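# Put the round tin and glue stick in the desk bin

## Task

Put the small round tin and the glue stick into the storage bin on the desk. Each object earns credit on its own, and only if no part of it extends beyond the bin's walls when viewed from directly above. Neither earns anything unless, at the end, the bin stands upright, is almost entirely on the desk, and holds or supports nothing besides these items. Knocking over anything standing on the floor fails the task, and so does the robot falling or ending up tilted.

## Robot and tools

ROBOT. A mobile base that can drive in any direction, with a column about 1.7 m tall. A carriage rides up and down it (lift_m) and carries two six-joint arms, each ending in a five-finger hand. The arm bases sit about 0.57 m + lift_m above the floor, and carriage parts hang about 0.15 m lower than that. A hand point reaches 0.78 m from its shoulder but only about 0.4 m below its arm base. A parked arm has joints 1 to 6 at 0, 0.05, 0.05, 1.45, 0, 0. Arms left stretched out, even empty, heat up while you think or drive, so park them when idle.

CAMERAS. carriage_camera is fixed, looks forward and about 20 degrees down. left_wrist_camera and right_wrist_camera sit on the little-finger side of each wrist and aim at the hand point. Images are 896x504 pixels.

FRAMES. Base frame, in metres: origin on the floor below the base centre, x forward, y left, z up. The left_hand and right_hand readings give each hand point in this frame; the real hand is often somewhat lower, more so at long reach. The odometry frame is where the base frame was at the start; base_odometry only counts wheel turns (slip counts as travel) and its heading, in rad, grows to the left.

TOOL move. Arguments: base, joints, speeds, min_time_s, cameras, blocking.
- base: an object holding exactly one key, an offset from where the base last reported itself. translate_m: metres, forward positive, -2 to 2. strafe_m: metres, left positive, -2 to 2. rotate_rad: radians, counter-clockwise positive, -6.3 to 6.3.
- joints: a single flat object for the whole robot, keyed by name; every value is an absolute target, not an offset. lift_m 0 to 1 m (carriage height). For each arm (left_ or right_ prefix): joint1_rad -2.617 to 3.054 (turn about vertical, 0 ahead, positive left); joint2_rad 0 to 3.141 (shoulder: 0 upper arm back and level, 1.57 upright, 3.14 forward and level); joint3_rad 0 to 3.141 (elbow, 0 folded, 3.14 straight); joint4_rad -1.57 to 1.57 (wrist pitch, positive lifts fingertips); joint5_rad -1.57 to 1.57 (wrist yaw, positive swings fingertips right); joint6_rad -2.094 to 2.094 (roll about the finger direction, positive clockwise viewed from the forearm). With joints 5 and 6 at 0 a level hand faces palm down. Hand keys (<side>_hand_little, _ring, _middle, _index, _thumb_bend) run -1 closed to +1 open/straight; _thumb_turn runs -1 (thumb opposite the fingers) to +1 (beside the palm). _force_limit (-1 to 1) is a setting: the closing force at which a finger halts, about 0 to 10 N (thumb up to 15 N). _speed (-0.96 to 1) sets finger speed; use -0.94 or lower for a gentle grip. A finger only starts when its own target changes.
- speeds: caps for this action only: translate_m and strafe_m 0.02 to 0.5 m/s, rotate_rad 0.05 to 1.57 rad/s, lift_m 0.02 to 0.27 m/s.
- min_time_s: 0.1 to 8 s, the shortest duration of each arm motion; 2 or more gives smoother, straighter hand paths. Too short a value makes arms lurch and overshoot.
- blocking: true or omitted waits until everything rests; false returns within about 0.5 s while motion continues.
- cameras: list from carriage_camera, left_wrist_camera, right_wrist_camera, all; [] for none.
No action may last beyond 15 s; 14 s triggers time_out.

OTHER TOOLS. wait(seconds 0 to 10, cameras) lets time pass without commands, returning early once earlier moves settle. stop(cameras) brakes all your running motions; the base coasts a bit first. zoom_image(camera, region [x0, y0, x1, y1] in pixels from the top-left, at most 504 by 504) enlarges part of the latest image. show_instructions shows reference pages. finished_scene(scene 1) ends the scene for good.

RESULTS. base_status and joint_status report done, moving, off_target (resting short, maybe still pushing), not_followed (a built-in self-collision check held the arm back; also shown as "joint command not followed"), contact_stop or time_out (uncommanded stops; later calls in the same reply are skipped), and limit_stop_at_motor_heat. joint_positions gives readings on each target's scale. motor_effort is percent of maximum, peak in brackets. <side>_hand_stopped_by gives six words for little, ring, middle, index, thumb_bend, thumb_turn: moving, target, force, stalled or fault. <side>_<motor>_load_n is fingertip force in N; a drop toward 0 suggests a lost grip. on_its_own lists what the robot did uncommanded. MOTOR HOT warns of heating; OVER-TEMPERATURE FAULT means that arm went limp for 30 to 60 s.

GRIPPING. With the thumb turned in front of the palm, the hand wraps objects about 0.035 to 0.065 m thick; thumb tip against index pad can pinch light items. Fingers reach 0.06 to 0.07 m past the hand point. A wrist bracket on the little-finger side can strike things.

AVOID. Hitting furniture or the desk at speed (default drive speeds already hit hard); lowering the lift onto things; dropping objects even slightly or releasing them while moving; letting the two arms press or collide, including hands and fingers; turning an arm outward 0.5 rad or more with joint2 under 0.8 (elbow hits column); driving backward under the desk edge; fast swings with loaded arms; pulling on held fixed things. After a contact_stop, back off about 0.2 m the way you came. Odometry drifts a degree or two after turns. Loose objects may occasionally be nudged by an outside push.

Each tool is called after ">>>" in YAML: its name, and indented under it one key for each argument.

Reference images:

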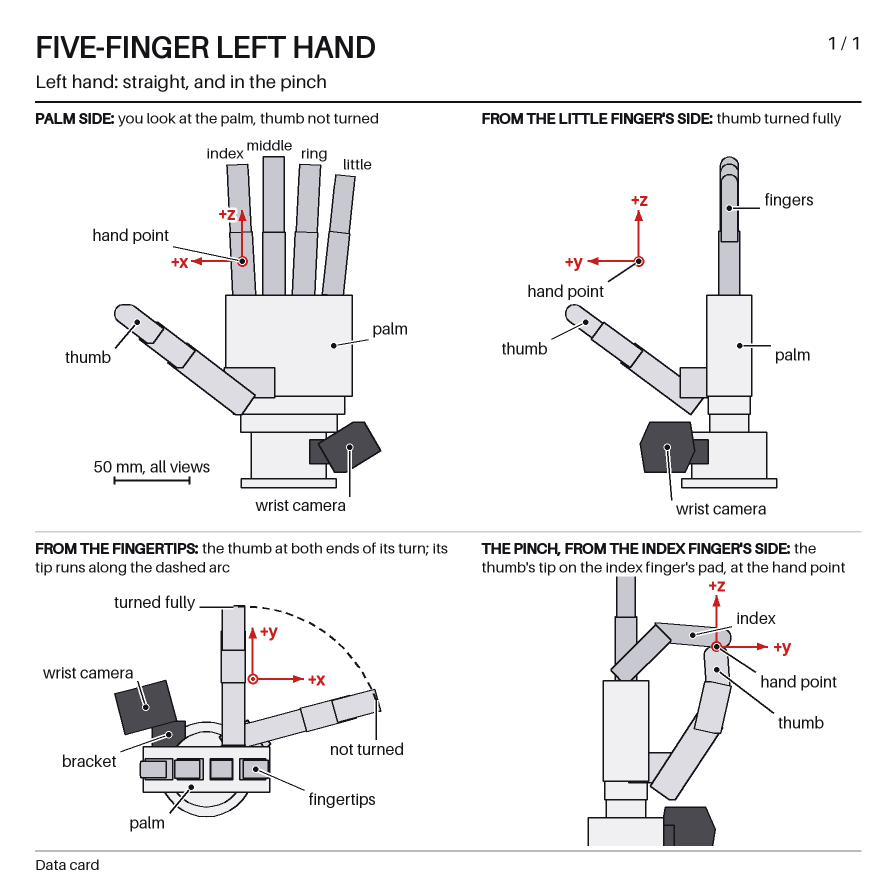

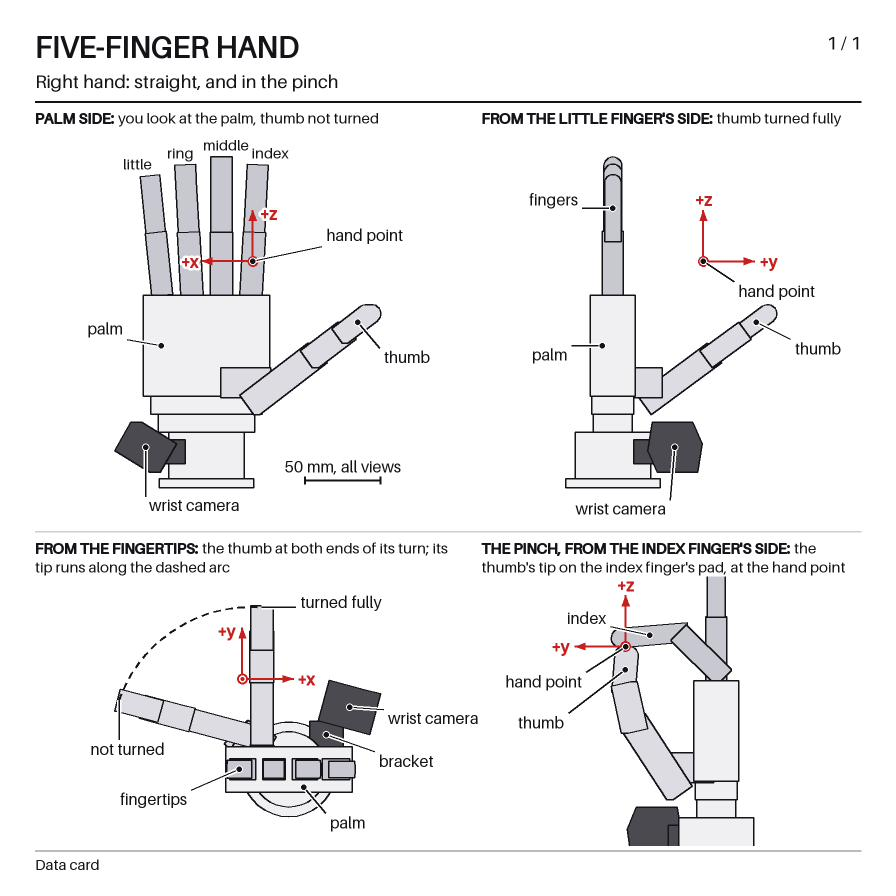

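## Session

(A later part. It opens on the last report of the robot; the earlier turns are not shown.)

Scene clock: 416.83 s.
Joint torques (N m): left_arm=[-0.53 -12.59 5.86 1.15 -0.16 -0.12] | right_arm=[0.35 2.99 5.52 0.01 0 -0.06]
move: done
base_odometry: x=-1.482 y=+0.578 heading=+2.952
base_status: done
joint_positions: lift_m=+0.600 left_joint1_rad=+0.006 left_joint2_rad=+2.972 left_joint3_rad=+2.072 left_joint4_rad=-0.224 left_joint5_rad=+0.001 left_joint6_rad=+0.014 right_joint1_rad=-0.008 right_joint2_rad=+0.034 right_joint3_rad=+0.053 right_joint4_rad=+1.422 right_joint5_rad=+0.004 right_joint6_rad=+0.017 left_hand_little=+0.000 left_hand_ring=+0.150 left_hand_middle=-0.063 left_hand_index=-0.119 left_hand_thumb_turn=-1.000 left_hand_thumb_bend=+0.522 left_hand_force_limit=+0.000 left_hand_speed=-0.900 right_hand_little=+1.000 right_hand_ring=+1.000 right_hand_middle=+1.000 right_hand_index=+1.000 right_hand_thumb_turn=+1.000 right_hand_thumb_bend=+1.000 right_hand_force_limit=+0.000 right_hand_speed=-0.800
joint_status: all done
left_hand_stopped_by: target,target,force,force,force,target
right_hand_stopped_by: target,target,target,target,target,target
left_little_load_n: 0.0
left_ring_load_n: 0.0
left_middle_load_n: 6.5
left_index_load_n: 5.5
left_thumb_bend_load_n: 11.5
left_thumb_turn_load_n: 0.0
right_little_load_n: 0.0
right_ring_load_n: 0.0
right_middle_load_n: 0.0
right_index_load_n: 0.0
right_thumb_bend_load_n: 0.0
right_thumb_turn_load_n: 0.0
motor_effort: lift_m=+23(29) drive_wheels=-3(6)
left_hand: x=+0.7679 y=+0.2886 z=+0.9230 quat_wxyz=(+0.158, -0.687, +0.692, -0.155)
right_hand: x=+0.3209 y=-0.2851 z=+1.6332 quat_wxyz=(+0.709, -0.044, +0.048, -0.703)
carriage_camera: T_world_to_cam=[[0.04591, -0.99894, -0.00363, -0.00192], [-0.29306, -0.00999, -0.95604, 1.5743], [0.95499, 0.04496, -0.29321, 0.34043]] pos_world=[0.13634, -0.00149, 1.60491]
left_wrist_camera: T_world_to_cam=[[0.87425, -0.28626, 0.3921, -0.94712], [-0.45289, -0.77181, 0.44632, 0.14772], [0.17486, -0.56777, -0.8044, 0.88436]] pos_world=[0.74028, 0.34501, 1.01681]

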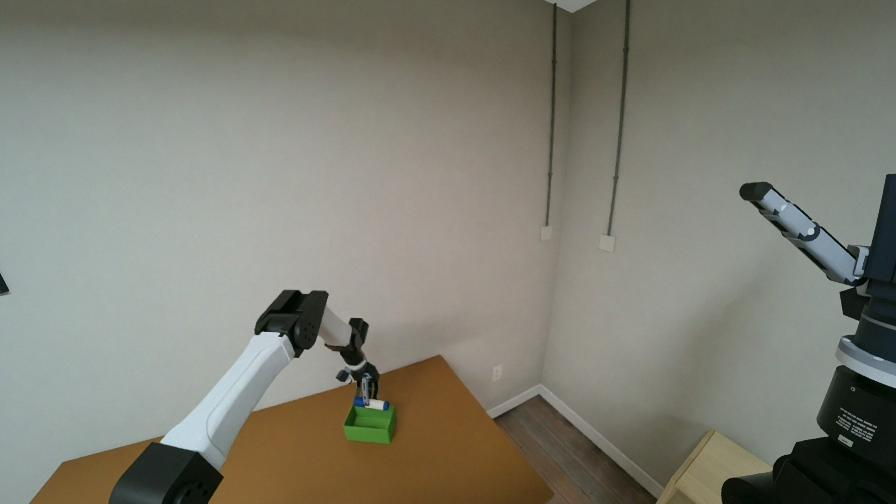

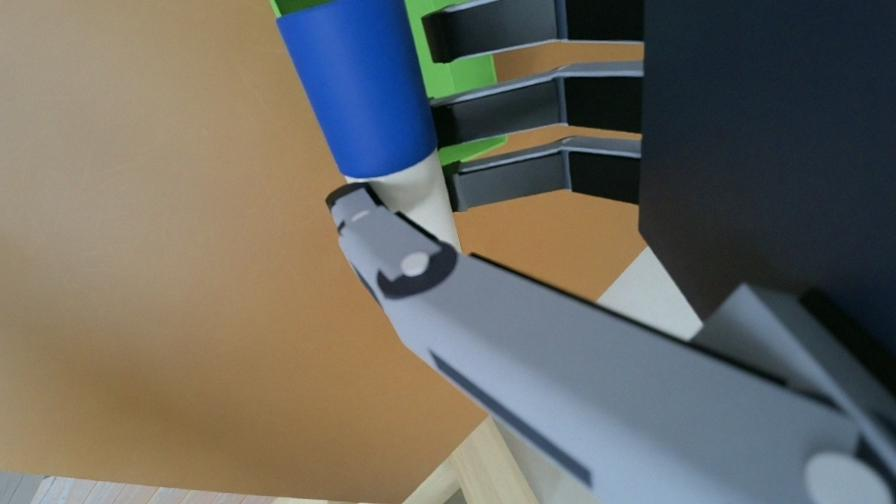

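>>> move:
  base: {"strafe_m": 0.015}
  joints: {"lift_m": 0.525}
  speeds: {"strafe_m": 0.05, "lift_m": 0.08}
  cameras: ["carriage_camera", "left_wrist_camera"]

>>> zoom_image:
  camera: "carriage_camera"
  region: [310, 350, 430, 470]

Scene clock: 431.40 s.
Joint torques (N m): left_arm=[-0.21 -13.08 5.48 1.08 -0.14 -0.12] | right_arm=[0.36 3 5.6 0.02 0.01 -0.06]
move: done
base_odometry: x=-1.485 y=+0.563 heading=+2.952
base_status: done
joint_positions: lift_m=+0.525 left_joint1_rad=+0.002 left_joint2_rad=+2.977 left_joint3_rad=+2.077 left_joint4_rad=-0.215 left_joint5_rad=+0.000 left_joint6_rad=+0.014 right_joint1_rad=-0.008 right_joint2_rad=+0.034 right_joint3_rad=+0.053 right_joint4_rad=+1.423 right_joint5_rad=+0.004 right_joint6_rad=+0.017 left_hand_little=+0.000 left_hand_ring=+0.150 left_hand_middle=-0.063 left_hand_index=-0.119 left_hand_thumb_turn=-1.000 left_hand_thumb_bend=+0.522 left_hand_force_limit=+0.000 left_hand_speed=-0.900 right_hand_little=+1.000 right_hand_ring=+1.000 right_hand_middle=+1.000 right_hand_index=+1.000 right_hand_thumb_turn=+1.000 right_hand_thumb_bend=+1.000 right_hand_force_limit=+0.000 right_hand_speed=-0.800
joint_status: all done
left_hand_stopped_by: target,target,force,force,force,target
right_hand_stopped_by: target,target,target,target,target,target
left_little_load_n: 0.0
left_ring_load_n: 0.0
left_middle_load_n: 6.5
left_index_load_n: 5.5
left_thumb_bend_load_n: 11.5
left_thumb_turn_load_n: 0.0
right_little_load_n: 0.0
right_ring_load_n: 0.0
right_middle_load_n: 0.0
right_index_load_n: 0.0
right_thumb_bend_load_n: 0.0
right_thumb_turn_load_n: 0.0
motor_effort: lift_m=+24(25) drive_wheels=-3(7)
left_hand: x=+0.7700 y=+0.2866 z=+0.8468 quat_wxyz=(+0.161, -0.685, +0.693, -0.158)
right_hand: x=+0.3207 y=-0.2851 z=+1.5581 quat_wxyz=(+0.708, -0.043, +0.048, -0.703)
carriage_camera: T_world_to_cam=[[0.04591, -0.99894, -0.00363, -0.00219], [-0.29306, -0.00999, -0.95604, 1.5025], [0.95499, 0.04496, -0.29321, 0.31841]] pos_world=[0.13634, -0.00149, 1.52981]
left_wrist_camera: T_world_to_cam=[[0.87004, -0.28959, 0.39896, -0.92135], [-0.45926, -0.7703, 0.4424, 0.18889], [0.1792, -0.56813, -0.80319, 0.81727]] pos_world=[0.74191, 0.343, 0.94044]

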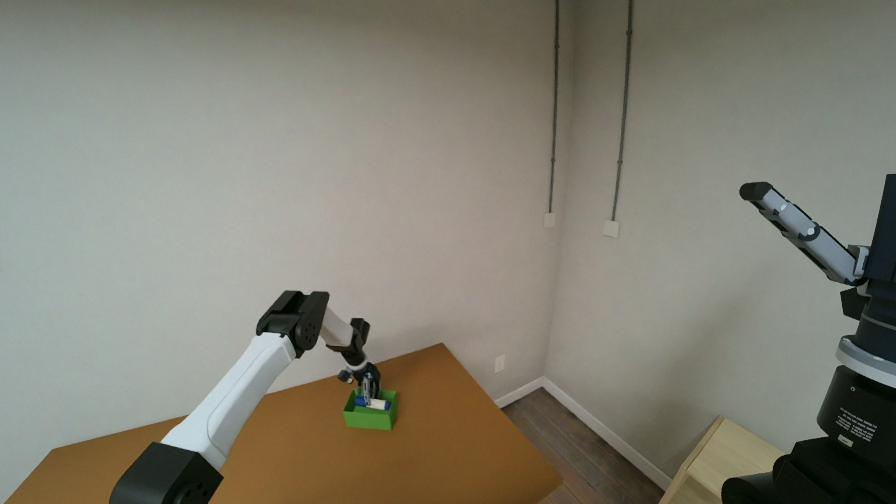

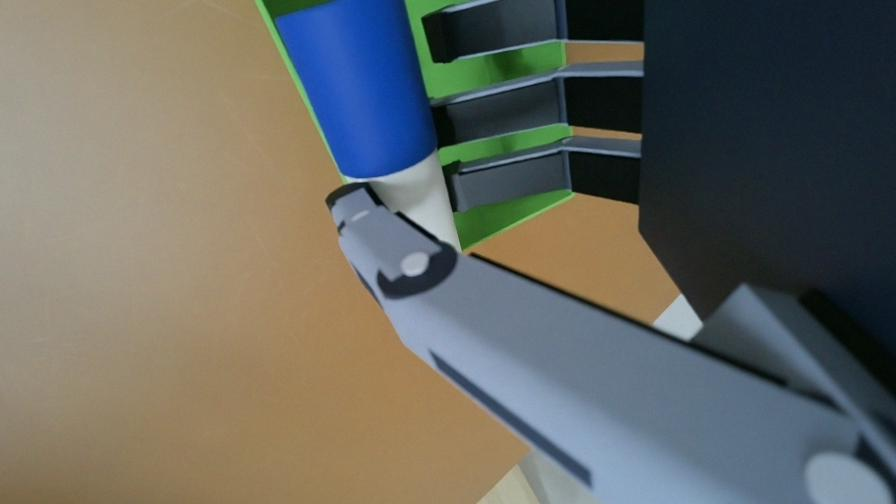

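Scaled by 4.200 from the camera's image (finer frame: 1280x720).

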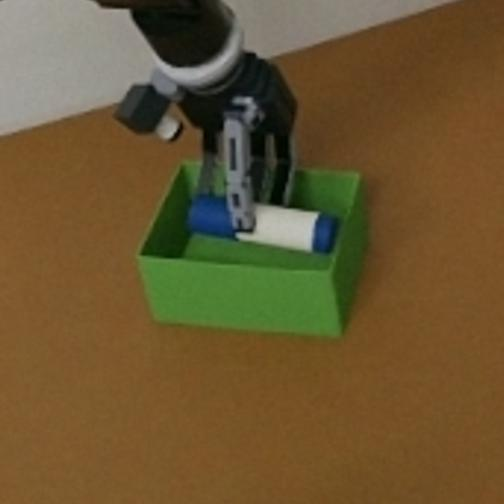

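>>> move:
  base: {"strafe_m": 0.008}
  speeds: {"strafe_m": 0.05}

>>> move:
  base: {"translate_m": 0.02}
  speeds: {"translate_m": 0.05}
  cameras: ["carriage_camera", "left_wrist_camera"]

>>> zoom_image:
  camera: "carriage_camera"
  region: [310, 350, 430, 470]

Scene clock: 437.93 s.
Joint torques (N m): left_arm=[-0.13 -13.08 5.5 1.1 -0.16 -0.12] | right_arm=[0.39 3 5.49 -0.01 0 -0.06]
move: done
base_odometry: x=-1.486 y=+0.555 heading=+2.952
base_status: done
joint_positions: lift_m=+0.525 left_joint1_rad=+0.003 left_joint2_rad=+2.977 left_joint3_rad=+2.077 left_joint4_rad=-0.215 left_joint5_rad=+0.000 left_joint6_rad=+0.014 right_joint1_rad=-0.008 right_joint2_rad=+0.034 right_joint3_rad=+0.053 right_joint4_rad=+1.423 right_joint5_rad=+0.004 right_joint6_rad=+0.017 left_hand_little=+0.000 left_hand_ring=+0.150 left_hand_middle=-0.063 left_hand_index=-0.119 left_hand_thumb_turn=-1.000 left_hand_thumb_bend=+0.522 left_hand_force_limit=+0.000 left_hand_speed=-0.900 right_hand_little=+1.000 right_hand_ring=+1.000 right_hand_middle=+1.000 right_hand_index=+1.000 right_hand_thumb_turn=+1.000 right_hand_thumb_bend=+1.000 right_hand_force_limit=+0.000 right_hand_speed=-0.800
joint_status: not commanded
left_hand_stopped_by: target,target,force,force,force,target
right_hand_stopped_by: target,target,target,target,target,target
left_little_load_n: 0.0
left_ring_load_n: 0.0
left_middle_load_n: 6.5
left_index_load_n: 6.0
left_thumb_bend_load_n: 11.5
left_thumb_turn_load_n: 0.5
right_little_load_n: 0.0
right_ring_load_n: 0.0
right_middle_load_n: 0.0
right_index_load_n: 0.0
right_thumb_bend_load_n: 0.0
right_thumb_turn_load_n: 0.0
motor_effort: lift_m=+24(25) drive_wheels=-3(9)
left_hand: x=+0.7702 y=+0.2870 z=+0.8468 quat_wxyz=(+0.161, -0.685, +0.693, -0.158)
right_hand: x=+0.3206 y=-0.2850 z=+1.5581 quat_wxyz=(+0.708, -0.043, +0.047, -0.703)
pictures: none

Scene clock: 438.83 s.
Joint torques (N m): left_arm=[-0.2 -13.09 5.46 1.06 -0.13 -0.12] | right_arm=[0.31 2.97 5.52 -0.05 0.01 -0.06]
move: done
base_odometry: x=-1.506 y=+0.559 heading=+2.952
base_status: done
joint_positions: lift_m=+0.525 left_joint1_rad=+0.003 left_joint2_rad=+2.977 left_joint3_rad=+2.077 left_joint4_rad=-0.213 left_joint5_rad=+0.000 left_joint6_rad=+0.014 right_joint1_rad=-0.008 right_joint2_rad=+0.034 right_joint3_rad=+0.053 right_joint4_rad=+1.421 right_joint5_rad=+0.004 right_joint6_rad=+0.017 left_hand_little=+0.000 left_hand_ring=+0.150 left_hand_middle=-0.063 left_hand_index=-0.119 left_hand_thumb_turn=-1.000 left_hand_thumb_bend=+0.522 left_hand_force_limit=+0.000 left_hand_speed=-0.900 right_hand_little=+1.000 right_hand_ring=+1.000 right_hand_middle=+1.000 right_hand_index=+1.000 right_hand_thumb_turn=+1.000 right_hand_thumb_bend=+1.000 right_hand_force_limit=+0.000 right_hand_speed=-0.800
joint_status: not commanded
left_hand_stopped_by: target,target,force,force,force,target
right_hand_stopped_by: target,target,target,target,target,target
left_little_load_n: 0.0
left_ring_load_n: 0.0
left_middle_load_n: 6.0
left_index_load_n: 6.0
left_thumb_bend_load_n: 11.5
left_thumb_turn_load_n: 0.5
right_little_load_n: -0.5
right_ring_load_n: 0.0
right_middle_load_n: 0.0
right_index_load_n: 0.0
right_thumb_bend_load_n: 0.0
right_thumb_turn_load_n: 0.0
motor_effort: lift_m=+25(25) drive_wheels=-4(6)
left_hand: x=+0.7706 y=+0.2870 z=+0.8469 quat_wxyz=(+0.162, -0.685, +0.693, -0.159)
right_hand: x=+0.3211 y=-0.2850 z=+1.5579 quat_wxyz=(+0.708, -0.044, +0.048, -0.703)
carriage_camera: T_world_to_cam=[[0.04591, -0.99894, -0.00363, -0.00219], [-0.29306, -0.00999, -0.95604, 1.5025], [0.95499, 0.04496, -0.29321, 0.31841]] pos_world=[0.13634, -0.00149, 1.52981]
left_wrist_camera: T_world_to_cam=[[0.86949, -0.28929, 0.40037, -0.92256], [-0.45955, -0.77094, 0.44098, 0.19104], [0.1811, -0.56742, -0.80327, 0.81581]] pos_world=[0.74221, 0.34331, 0.94044]

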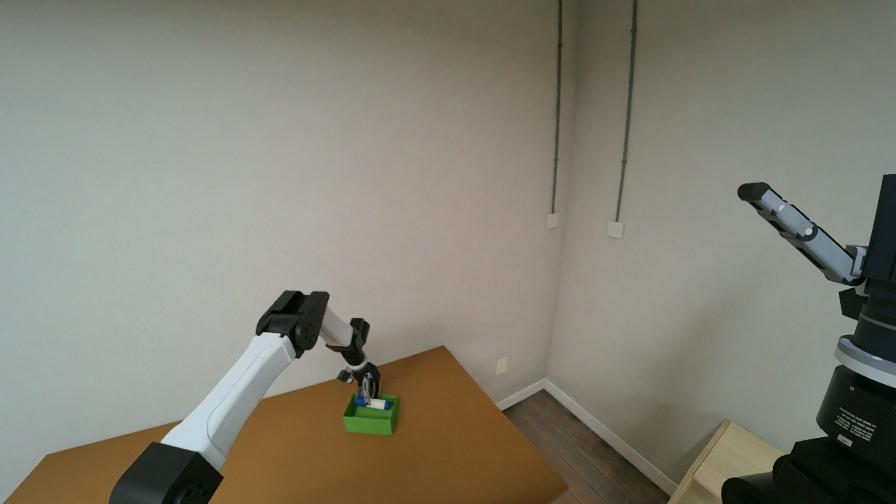

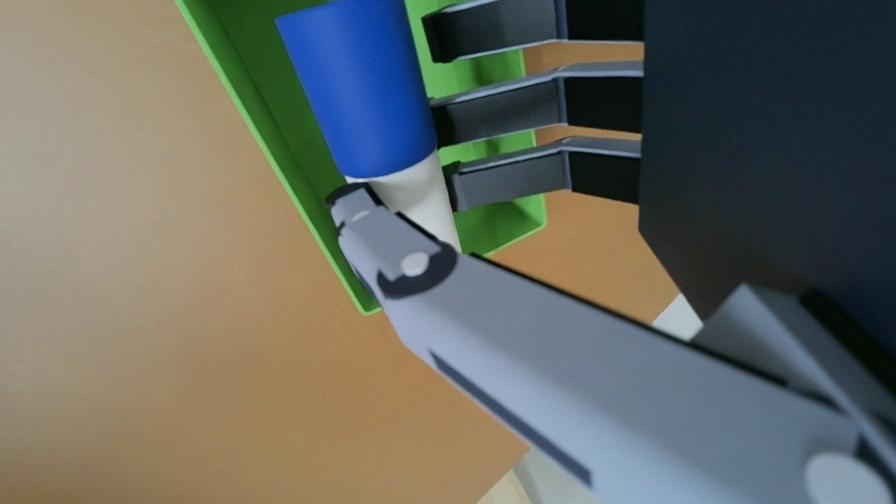

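Scaled by 4.200 from the camera's image (finer frame: 1280x720).

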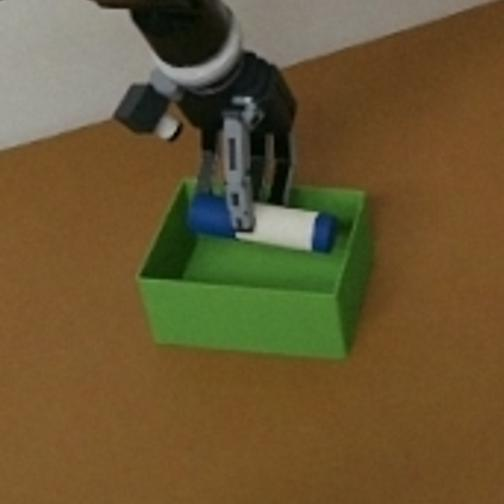

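>>> move:
  joints: {"lift_m": 0.49}
  speeds: {"lift_m": 0.05}
  cameras: ["carriage_camera", "left_wrist_camera"]

>>> zoom_image:
  camera: "carriage_camera"
  region: [310, 340, 430, 460]

Scene clock: 445.20 s.
Joint torques (N m): left_arm=[-0.24 -13.15 5.37 1.07 -0.13 -0.13] | right_arm=[0.38 3 5.49 0 0.01 -0.06]
move: done
MOTOR HOT: joint 2 (shoulder) of the left arm now reports 76 °C; the controller stops that arm at 100 °C. To cool a motor, set the load down, stop pushing, or move to a pose that needs little force.
base_odometry: x=-1.506 y=+0.559 heading=+2.952
base_status: not commanded
joint_positions: lift_m=+0.490 left_joint1_rad=+0.003 left_joint2_rad=+2.979 left_joint3_rad=+2.078 left_joint4_rad=-0.211 left_joint5_rad=+0.000 left_joint6_rad=+0.014 right_joint1_rad=-0.008 right_joint2_rad=+0.034 right_joint3_rad=+0.053 right_joint4_rad=+1.423 right_joint5_rad=+0.004 right_joint6_rad=+0.017 left_hand_little=+0.000 left_hand_ring=+0.150 left_hand_middle=-0.063 left_hand_index=-0.119 left_hand_thumb_turn=-1.000 left_hand_thumb_bend=+0.522 left_hand_force_limit=+0.000 left_hand_speed=-0.900 right_hand_little=+1.000 right_hand_ring=+1.000 right_hand_middle=+1.000 right_hand_index=+1.000 right_hand_thumb_turn=+1.000 right_hand_thumb_bend=+1.000 right_hand_force_limit=+0.000 right_hand_speed=-0.800
joint_status: all done
left_hand_stopped_by: target,target,force,force,force,target
right_hand_stopped_by: target,target,target,target,target,target
left_little_load_n: 0.0
left_ring_load_n: 0.0
left_middle_load_n: 6.0
left_index_load_n: 5.5
left_thumb_bend_load_n: 11.0
left_thumb_turn_load_n: 0.0
right_little_load_n: 0.0
right_ring_load_n: 0.0
right_middle_load_n: 0.0
right_index_load_n: 0.0
right_thumb_bend_load_n: 0.0
right_thumb_turn_load_n: 0.0
motor_effort: lift_m=+24(25) drive_wheels=-4(4)
left_hand: x=+0.7714 y=+0.2870 z=+0.8117 quat_wxyz=(+0.163, -0.685, +0.692, -0.160)
right_hand: x=+0.3206 y=-0.2850 z=+1.5231 quat_wxyz=(+0.708, -0.043, +0.047, -0.703)
carriage_camera: T_world_to_cam=[[0.04591, -0.99894, -0.00363, -0.00232], [-0.29306, -0.00999, -0.95604, 1.46904], [0.95499, 0.04496, -0.29321, 0.30815]] pos_world=[0.13634, -0.00149, 1.49481]
left_wrist_camera: T_world_to_cam=[[0.86841, -0.28925, 0.40274, -0.91035], [-0.46073, -0.77096, 0.43972, 0.20885], [0.18331, -0.56741, -0.80277, 0.78534]] pos_world=[0.74282, 0.34331, 0.90525]

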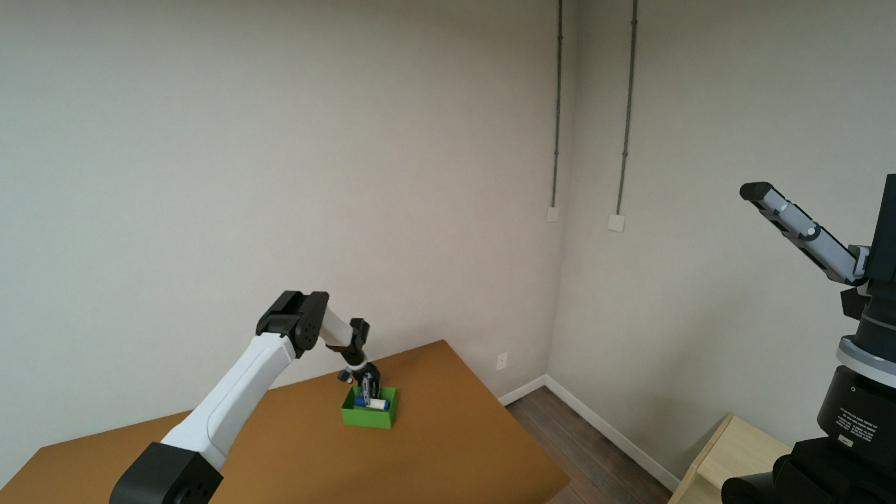

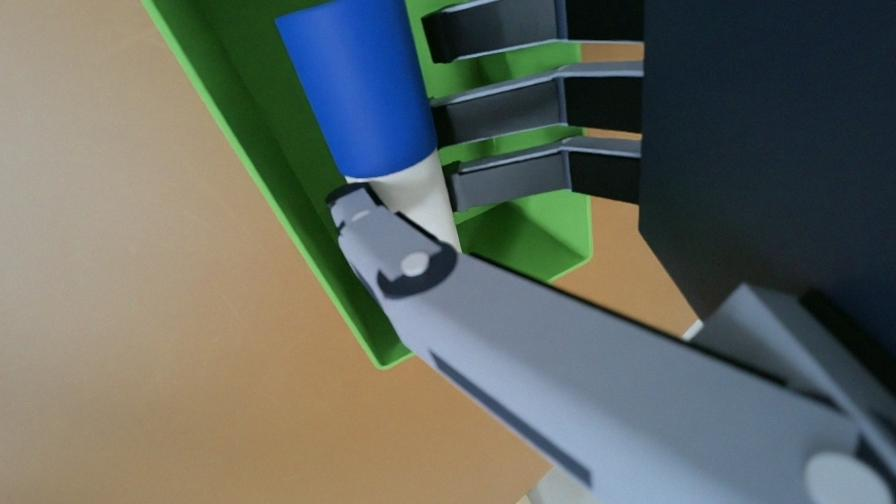

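Scaled by 4.200 from the camera's image (finer frame: 1280x720).

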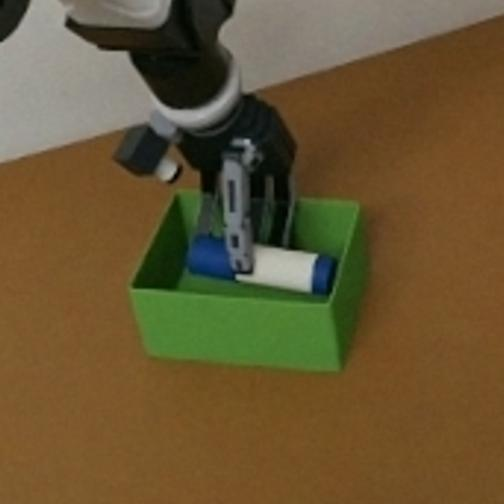

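>>> move:
  joints: {"lift_m": 0.462}
  speeds: {"lift_m": 0.04}
  cameras: ["carriage_camera", "left_wrist_camera"]

>>> zoom_image:
  camera: "carriage_camera"
  region: [310, 340, 430, 460]

Scene clock: 448.00 s.
Joint torques (N m): left_arm=[-0.2 -13.31 5.35 1.06 -0.15 -0.12] | right_arm=[0.39 2.96 5.52 0 0.01 -0.06]
move: done
MOTOR HOT: still on. Joint 2 (shoulder) of the left arm now reports 76 °C.
base_odometry: x=-1.506 y=+0.559 heading=+2.952
base_status: not commanded
joint_positions: lift_m=+0.462 left_joint1_rad=+0.003 left_joint2_rad=+2.980 left_joint3_rad=+2.079 left_joint4_rad=-0.210 left_joint5_rad=+0.000 left_joint6_rad=+0.014 right_joint1_rad=-0.008 right_joint2_rad=+0.034 right_joint3_rad=+0.053 right_joint4_rad=+1.423 right_joint5_rad=+0.004 right_joint6_rad=+0.017 left_hand_little=+0.000 left_hand_ring=+0.150 left_hand_middle=-0.063 left_hand_index=-0.119 left_hand_thumb_turn=-1.000 left_hand_thumb_bend=+0.522 left_hand_force_limit=+0.000 left_hand_speed=-0.900 right_hand_little=+1.000 right_hand_ring=+1.000 right_hand_middle=+1.000 right_hand_index=+1.000 right_hand_thumb_turn=+1.000 right_hand_thumb_bend=+1.000 right_hand_force_limit=+0.000 right_hand_speed=-0.800
joint_status: all done
left_hand_stopped_by: target,target,force,force,force,target
right_hand_stopped_by: target,target,target,target,target,target
left_little_load_n: 0.0
left_ring_load_n: 0.0
left_middle_load_n: 6.5
left_index_load_n: 5.5
left_thumb_bend_load_n: 11.5
left_thumb_turn_load_n: 0.0
right_little_load_n: 0.0
right_ring_load_n: 0.0
right_middle_load_n: 0.0
right_index_load_n: 0.0
right_thumb_bend_load_n: 0.0
right_thumb_turn_load_n: 0.0
motor_effort: lift_m=+24(24) drive_wheels=-3(4)
left_hand: x=+0.7715 y=+0.2870 z=+0.7836 quat_wxyz=(+0.163, -0.685, +0.692, -0.160)
right_hand: x=+0.3205 y=-0.2850 z=+1.4952 quat_wxyz=(+0.708, -0.043, +0.047, -0.703)
carriage_camera: T_world_to_cam=[[0.04591, -0.99894, -0.00363, -0.00242], [-0.29306, -0.00999, -0.95604, 1.44227], [0.95499, 0.04496, -0.29321, 0.29994]] pos_world=[0.13634, -0.00149, 1.46681]
left_wrist_camera: T_world_to_cam=[[0.86823, -0.28928, 0.4031, -0.89929], [-0.46093, -0.77094, 0.43954, 0.22155], [0.18361, -0.56743, -0.80269, 0.76248]] pos_world=[0.74292, 0.34331, 0.87715]

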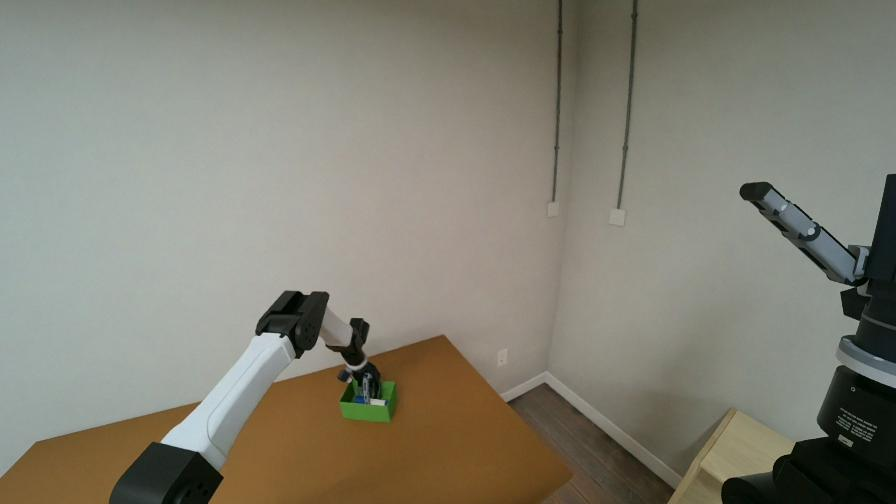

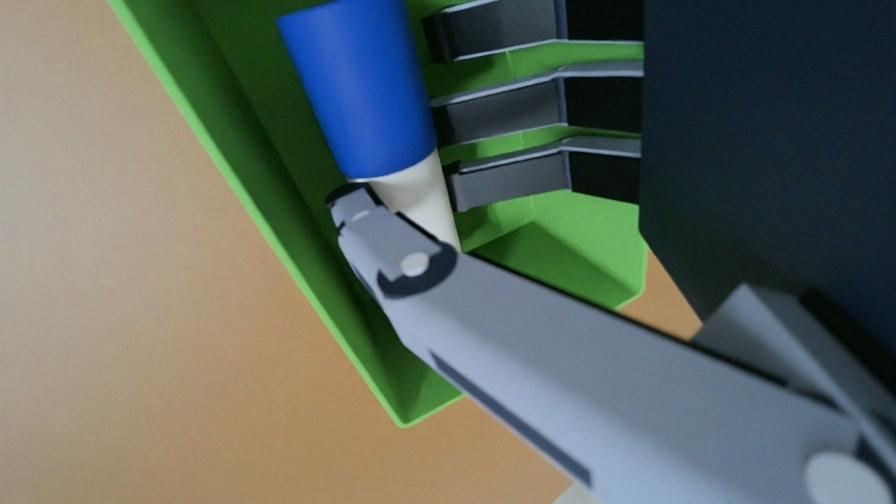

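Scaled by 4.200 from the camera's image (finer frame: 1280x720).

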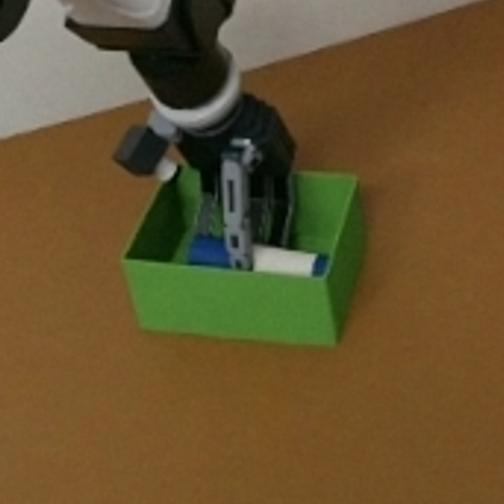

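>>> move:
  joints: {"lift_m": 0.448}
  speeds: {"lift_m": 0.04}
  cameras: ["carriage_camera", "left_wrist_camera"]

>>> zoom_image:
  camera: "carriage_camera"
  region: [310, 340, 430, 460]

Scene clock: 451.20 s.
Joint torques (N m): left_arm=[-0.23 -13.24 5.33 1.06 -0.15 -0.11] | right_arm=[0.38 2.97 5.57 0.04 0.01 -0.06]
move: done
MOTOR HOT: still on. Joint 2 (shoulder) of the left arm now reports 76 °C.
base_odometry: x=-1.506 y=+0.559 heading=+2.952
base_status: not commanded
joint_positions: lift_m=+0.448 left_joint1_rad=+0.003 left_joint2_rad=+2.980 left_joint3_rad=+2.079 left_joint4_rad=-0.211 left_joint5_rad=+0.000 left_joint6_rad=+0.014 right_joint1_rad=-0.008 right_joint2_rad=+0.034 right_joint3_rad=+0.053 right_joint4_rad=+1.423 right_joint5_rad=+0.004 right_joint6_rad=+0.017 left_hand_little=+0.000 left_hand_ring=+0.150 left_hand_middle=-0.063 left_hand_index=-0.119 left_hand_thumb_turn=-1.000 left_hand_thumb_bend=+0.522 left_hand_force_limit=+0.000 left_hand_speed=-0.900 right_hand_little=+1.000 right_hand_ring=+1.000 right_hand_middle=+1.000 right_hand_index=+1.000 right_hand_thumb_turn=+1.000 right_hand_thumb_bend=+1.000 right_hand_force_limit=+0.000 right_hand_speed=-0.800
joint_status: all done
left_hand_stopped_by: target,target,force,force,force,target
right_hand_stopped_by: target,target,target,target,target,target
left_little_load_n: 0.0
left_ring_load_n: 0.0
left_middle_load_n: 6.5
left_index_load_n: 5.5
left_thumb_bend_load_n: 11.0
left_thumb_turn_load_n: 0.5
right_little_load_n: 0.5
right_ring_load_n: 0.0
right_middle_load_n: 0.5
right_index_load_n: 0.0
right_thumb_bend_load_n: 0.0
right_thumb_turn_load_n: -0.5
motor_effort: lift_m=+24(25) drive_wheels=-3(4)
left_hand: x=+0.7714 y=+0.2870 z=+0.7696 quat_wxyz=(+0.163, -0.685, +0.692, -0.160)
right_hand: x=+0.3206 y=-0.2850 z=+1.4812 quat_wxyz=(+0.708, -0.043, +0.047, -0.703)
carriage_camera: T_world_to_cam=[[0.04591, -0.99894, -0.00363, -0.00247], [-0.29306, -0.00999, -0.95604, 1.42888], [0.95499, 0.04496, -0.29321, 0.29584]] pos_world=[0.13634, -0.00149, 1.45281]
left_wrist_camera: T_world_to_cam=[[0.86841, -0.28925, 0.40274, -0.89335], [-0.46073, -0.77096, 0.43972, 0.22741], [0.18331, -0.56741, -0.80277, 0.75147]] pos_world=[0.74282, 0.34331, 0.86305]

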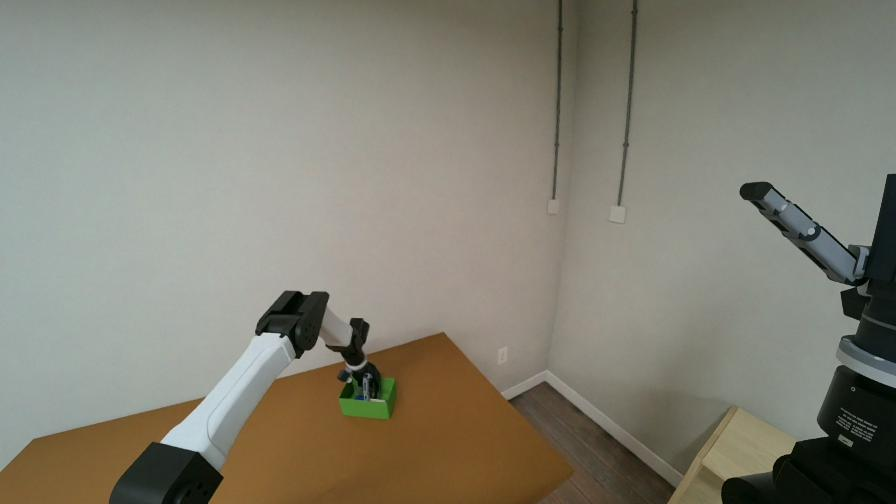

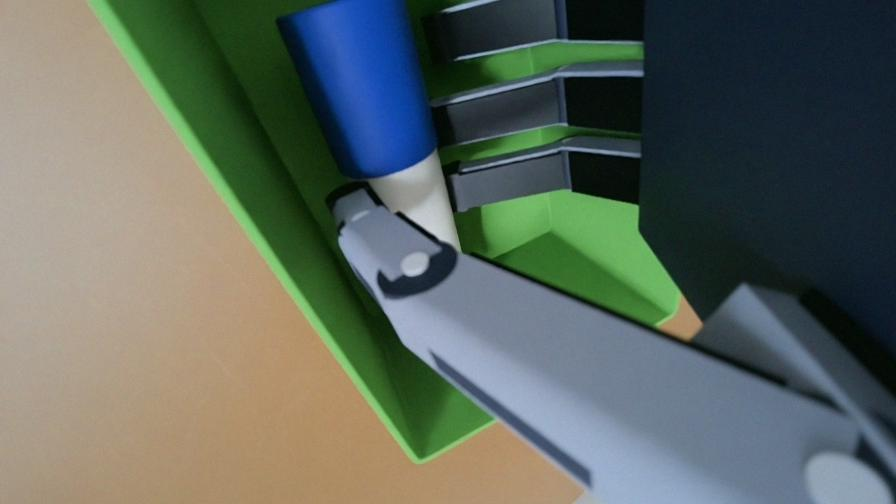

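Scaled by 4.200 from the camera's image (finer frame: 1280x720).

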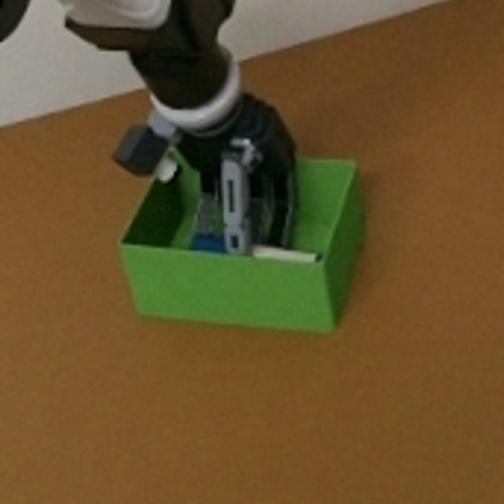

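>>> move:
  joints: {"lift_m": 0.44}
  speeds: {"lift_m": 0.03}

>>> move:
  joints: {"lift_m": 0.434}
  speeds: {"lift_m": 0.03}
  cameras: ["carriage_camera", "left_wrist_camera"]

>>> zoom_image:
  camera: "carriage_camera"
  region: [310, 340, 430, 460]

Scene clock: 453.53 s.
Joint torques (N m): left_arm=[-0.24 -13.37 5.19 1.06 -0.14 -0.11] | right_arm=[0.38 2.97 5.45 -0.02 0.01 -0.06]
move: done
MOTOR HOT: still on. Joint 2 (shoulder) of the left arm now reports 76 °C.
base_odometry: x=-1.506 y=+0.559 heading=+2.952
base_status: not commanded
joint_positions: lift_m=+0.440 left_joint1_rad=+0.003 left_joint2_rad=+2.980 left_joint3_rad=+2.080 left_joint4_rad=-0.208 left_joint5_rad=+0.000 left_joint6_rad=+0.014 right_joint1_rad=-0.008 right_joint2_rad=+0.034 right_joint3_rad=+0.053 right_joint4_rad=+1.423 right_joint5_rad=+0.004 right_joint6_rad=+0.017 left_hand_little=+0.000 left_hand_ring=+0.150 left_hand_middle=-0.063 left_hand_index=-0.119 left_hand_thumb_turn=-1.000 left_hand_thumb_bend=+0.522 left_hand_force_limit=+0.000 left_hand_speed=-0.900 right_hand_little=+1.000 right_hand_ring=+1.000 right_hand_middle=+1.000 right_hand_index=+1.000 right_hand_thumb_turn=+1.000 right_hand_thumb_bend=+1.000 right_hand_force_limit=+0.000 right_hand_speed=-0.800
joint_status: all done
left_hand_stopped_by: target,target,force,force,force,target
right_hand_stopped_by: target,target,target,target,target,target
left_little_load_n: 0.0
left_ring_load_n: -3.0
left_middle_load_n: 6.5
left_index_load_n: 5.5
left_thumb_bend_load_n: 11.5
left_thumb_turn_load_n: 0.0
right_little_load_n: 0.0
right_ring_load_n: 0.0
right_middle_load_n: 0.0
right_index_load_n: 0.0
right_thumb_bend_load_n: 0.0
right_thumb_turn_load_n: 0.0
motor_effort: lift_m=+23(24) drive_wheels=-3(4)
left_hand: x=+0.7726 y=+0.2870 z=+0.7621 quat_wxyz=(+0.164, -0.684, +0.692, -0.161)
right_hand: x=+0.3205 y=-0.2850 z=+1.4733 quat_wxyz=(+0.708, -0.043, +0.047, -0.703)
pictures: none

Scene clock: 454.03 s.
Joint torques (N m): left_arm=[-0.23 -13.35 4.33 1.05 -0.15 -0.12] | right_arm=[0.39 2.96 5.53 0.02 0.01 -0.06]
move: done
MOTOR HOT: still on. Joint 2 (shoulder) of the left arm now reports 76 °C.
base_odometry: x=-1.506 y=+0.559 heading=+2.952
base_status: not commanded
joint_positions: lift_m=+0.434 left_joint1_rad=+0.003 left_joint2_rad=+2.979 left_joint3_rad=+2.093 left_joint4_rad=-0.204 left_joint5_rad=-0.001 left_joint6_rad=+0.014 right_joint1_rad=-0.008 right_joint2_rad=+0.034 right_joint3_rad=+0.053 right_joint4_rad=+1.423 right_joint5_rad=+0.004 right_joint6_rad=+0.017 left_hand_little=+0.000 left_hand_ring=+0.149 left_hand_middle=-0.063 left_hand_index=-0.119 left_hand_thumb_turn=-1.000 left_hand_thumb_bend=+0.522 left_hand_force_limit=+0.000 left_hand_speed=-0.900 right_hand_little=+1.000 right_hand_ring=+1.000 right_hand_middle=+1.000 right_hand_index=+1.000 right_hand_thumb_turn=+1.000 right_hand_thumb_bend=+1.000 right_hand_force_limit=+0.000 right_hand_speed=-0.800
joint_status: all done
left_hand_stopped_by: target,target,force,force,force,target
right_hand_stopped_by: target,target,target,target,target,target
left_little_load_n: 0.0
left_ring_load_n: -10.0
left_middle_load_n: 6.5
left_index_load_n: 6.0
left_thumb_bend_load_n: 11.5
left_thumb_turn_load_n: 0.5
right_little_load_n: 0.0
right_ring_load_n: 0.0
right_middle_load_n: 0.0
right_index_load_n: 0.0
right_thumb_bend_load_n: 0.0
right_thumb_turn_load_n: 0.0
motor_effort: lift_m=+23(23) drive_wheels=-3(3)
left_hand: x=+0.7793 y=+0.2871 z=+0.7602 quat_wxyz=(+0.170, -0.683, +0.691, -0.167)
right_hand: x=+0.3205 y=-0.2850 z=+1.4673 quat_wxyz=(+0.708, -0.043, +0.047, -0.703)
carriage_camera: T_world_to_cam=[[0.04591, -0.99894, -0.00363, -0.00252], [-0.29306, -0.00999, -0.95604, 1.41569], [0.95499, 0.04496, -0.29321, 0.29179]] pos_world=[0.13634, -0.00149, 1.43901]
left_wrist_camera: T_world_to_cam=[[0.85966, -0.28928, 0.42108, -0.90358], [-0.46988, -0.77121, 0.42948, 0.25028], [0.2005, -0.56706, -0.7989, 0.72616]] pos_world=[0.74877, 0.34341, 0.85312]

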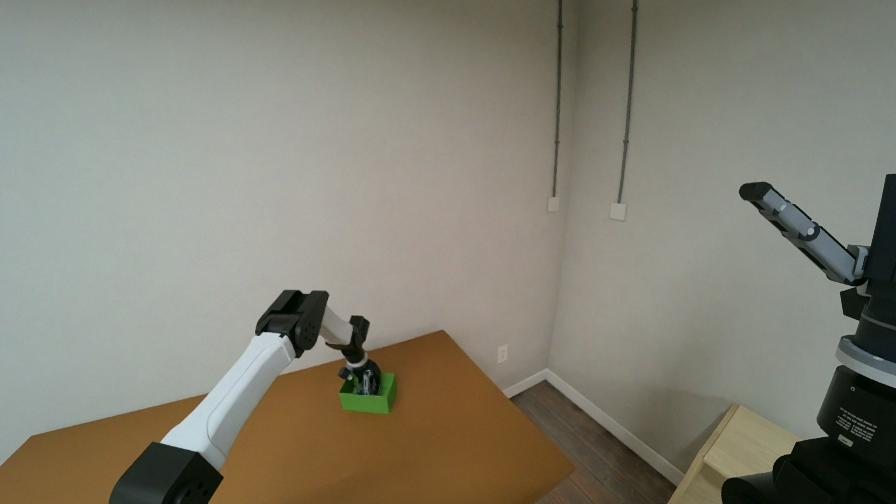

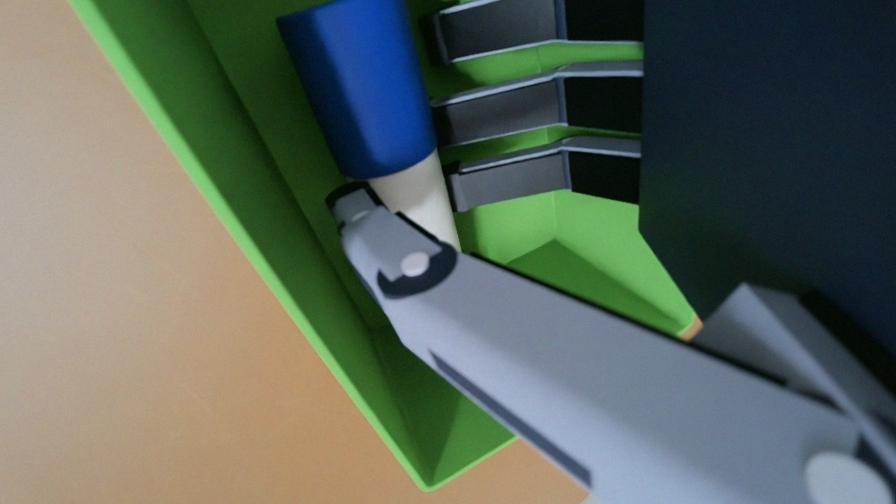

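Scaled by 4.200 from the camera's image (finer frame: 1280x720).

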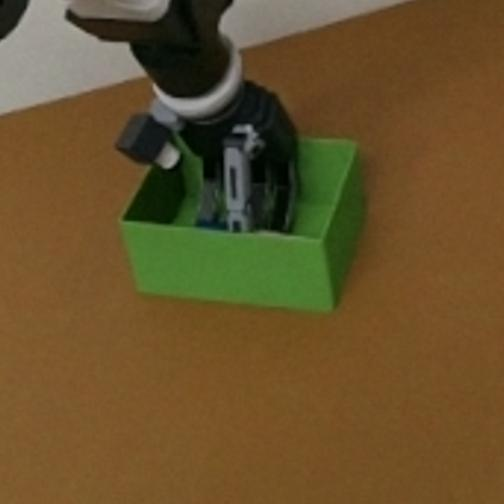

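>>> move:
  joints: {"lift_m": 0.443}
  speeds: {"lift_m": 0.05}

>>> move:
  joints: {"left_hand_speed": -0.95, "left_hand_index": 0.1, "left_hand_middle": 0.12, "left_hand_thumb_bend": 0.64}
  cameras: ["carriage_camera", "left_wrist_camera"]

>>> zoom_image:
  camera: "carriage_camera"
  region: [310, 340, 430, 460]

Scene clock: 457.33 s.
Joint torques (N m): left_arm=[-0.18 -13.38 4.4 1.06 -0.12 -0.13] | right_arm=[0.42 2.92 5.53 -0.02 0 -0.06]
move: done
MOTOR HOT: still on. Joint 2 (shoulder) of the left arm now reports 76 °C.
base_odometry: x=-1.506 y=+0.559 heading=+2.952
base_status: not commanded
joint_positions: lift_m=+0.443 left_joint1_rad=+0.003 left_joint2_rad=+2.980 left_joint3_rad=+2.092 left_joint4_rad=-0.206 left_joint5_rad=-0.001 left_joint6_rad=+0.014 right_joint1_rad=-0.008 right_joint2_rad=+0.034 right_joint3_rad=+0.053 right_joint4_rad=+1.424 right_joint5_rad=+0.004 right_joint6_rad=+0.017 left_hand_little=+0.000 left_hand_ring=+0.150 left_hand_middle=-0.063 left_hand_index=-0.119 left_hand_thumb_turn=-1.000 left_hand_thumb_bend=+0.522 left_hand_force_limit=+0.000 left_hand_speed=-0.900 right_hand_little=+1.000 right_hand_ring=+1.000 right_hand_middle=+1.000 right_hand_index=+1.000 right_hand_thumb_turn=+1.000 right_hand_thumb_bend=+1.000 right_hand_force_limit=+0.000 right_hand_speed=-0.800
joint_status: all done
left_hand_stopped_by: target,target,force,force,force,target
right_hand_stopped_by: target,target,target,target,target,target
left_little_load_n: 0.0
left_ring_load_n: 0.0
left_middle_load_n: 6.5
left_index_load_n: 6.0
left_thumb_bend_load_n: 11.5
left_thumb_turn_load_n: 0.5
right_little_load_n: 0.0
right_ring_load_n: 0.0
right_middle_load_n: 0.0
right_index_load_n: 0.0
right_thumb_bend_load_n: 0.0
right_thumb_turn_load_n: 0.0
motor_effort: lift_m=+23(25) drive_wheels=+1(4)
left_hand: x=+0.7782 y=+0.2871 z=+0.7685 quat_wxyz=(+0.169, -0.683, +0.691, -0.165)
right_hand: x=+0.3204 y=-0.2850 z=+1.4764 quat_wxyz=(+0.708, -0.043, +0.047, -0.703)
pictures: none

Scene clock: 459.47 s.
Joint torques (N m): left_arm=[-0.24 -13.41 4.4 1.06 -0.13 -0.13] | right_arm=[0.38 2.97 5.53 -0.01 0.01 -0.06]
move: done
MOTOR HOT: still on. Joint 2 (shoulder) of the left arm now reports 76 °C.
base_odometry: x=-1.506 y=+0.559 heading=+2.952
base_status: not commanded
joint_positions: lift_m=+0.443 left_joint1_rad=+0.003 left_joint2_rad=+2.980 left_joint3_rad=+2.092 left_joint4_rad=-0.206 left_joint5_rad=-0.001 left_joint6_rad=+0.014 right_joint1_rad=-0.008 right_joint2_rad=+0.034 right_joint3_rad=+0.053 right_joint4_rad=+1.423 right_joint5_rad=+0.004 right_joint6_rad=+0.017 left_hand_little=+0.000 left_hand_ring=+0.150 left_hand_middle=+0.120 left_hand_index=+0.100 left_hand_thumb_turn=-1.000 left_hand_thumb_bend=+0.640 left_hand_force_limit=+0.000 left_hand_speed=-0.950 right_hand_little=+1.000 right_hand_ring=+1.000 right_hand_middle=+1.000 right_hand_index=+1.000 right_hand_thumb_turn=+1.000 right_hand_thumb_bend=+1.000 right_hand_force_limit=+0.000 right_hand_speed=-0.800
joint_status: all done
left_hand_stopped_by: target,target,target,target,target,target
right_hand_stopped_by: target,target,target,target,target,target
left_little_load_n: 0.0
left_ring_load_n: 0.0
left_middle_load_n: 0.0
left_index_load_n: 0.0
left_thumb_bend_load_n: 0.0
left_thumb_turn_load_n: 0.0
right_little_load_n: 0.0
right_ring_load_n: 0.0
right_middle_load_n: 0.0
right_index_load_n: 0.0
right_thumb_bend_load_n: 0.0
right_thumb_turn_load_n: 0.0
motor_effort: lift_m=+23(23) drive_wheels=-3(3)
left_hand: x=+0.7782 y=+0.2871 z=+0.7685 quat_wxyz=(+0.169, -0.683, +0.691, -0.166)
right_hand: x=+0.3205 y=-0.2850 z=+1.4763 quat_wxyz=(+0.708, -0.043, +0.047, -0.703)
carriage_camera: T_world_to_cam=[[0.04591, -0.99894, -0.00363, -0.00249], [-0.29306, -0.00999, -0.95604, 1.4242], [0.95499, 0.04496, -0.29321, 0.2944]] pos_world=[0.13634, -0.00149, 1.44791]
left_wrist_camera: T_world_to_cam=[[0.8612, -0.28887, 0.41819, -0.90525], [-0.46812, -0.7713, 0.43124, 0.24341], [0.19798, -0.56715, -0.79947, 0.73537]] pos_world=[0.74796, 0.34331, 0.86151]

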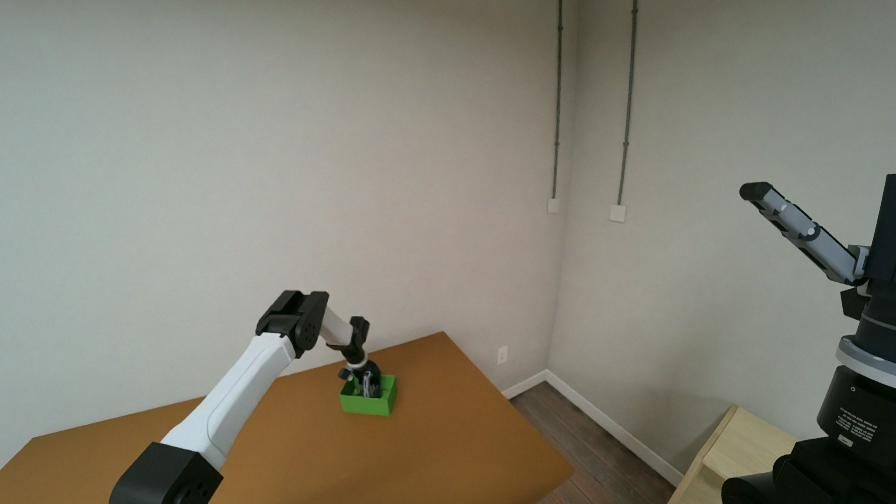

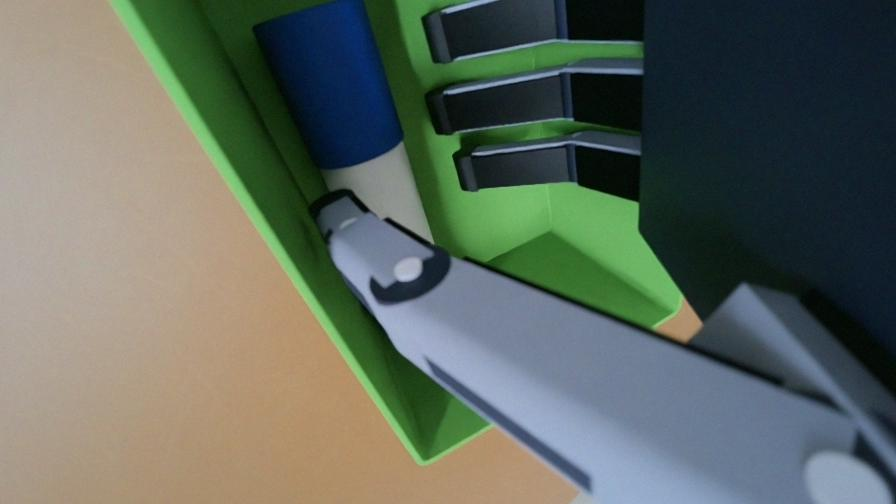

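Scaled by 4.200 from the camera's image (finer frame: 1280x720).

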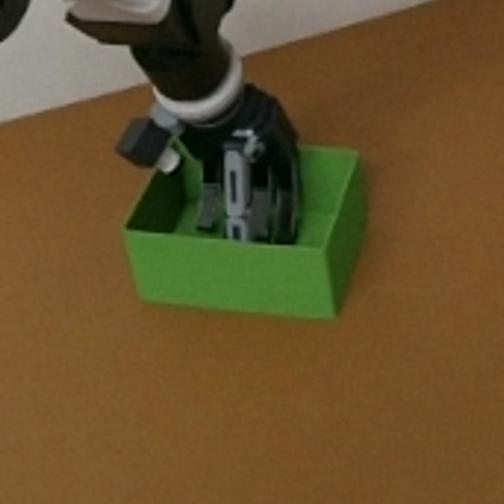

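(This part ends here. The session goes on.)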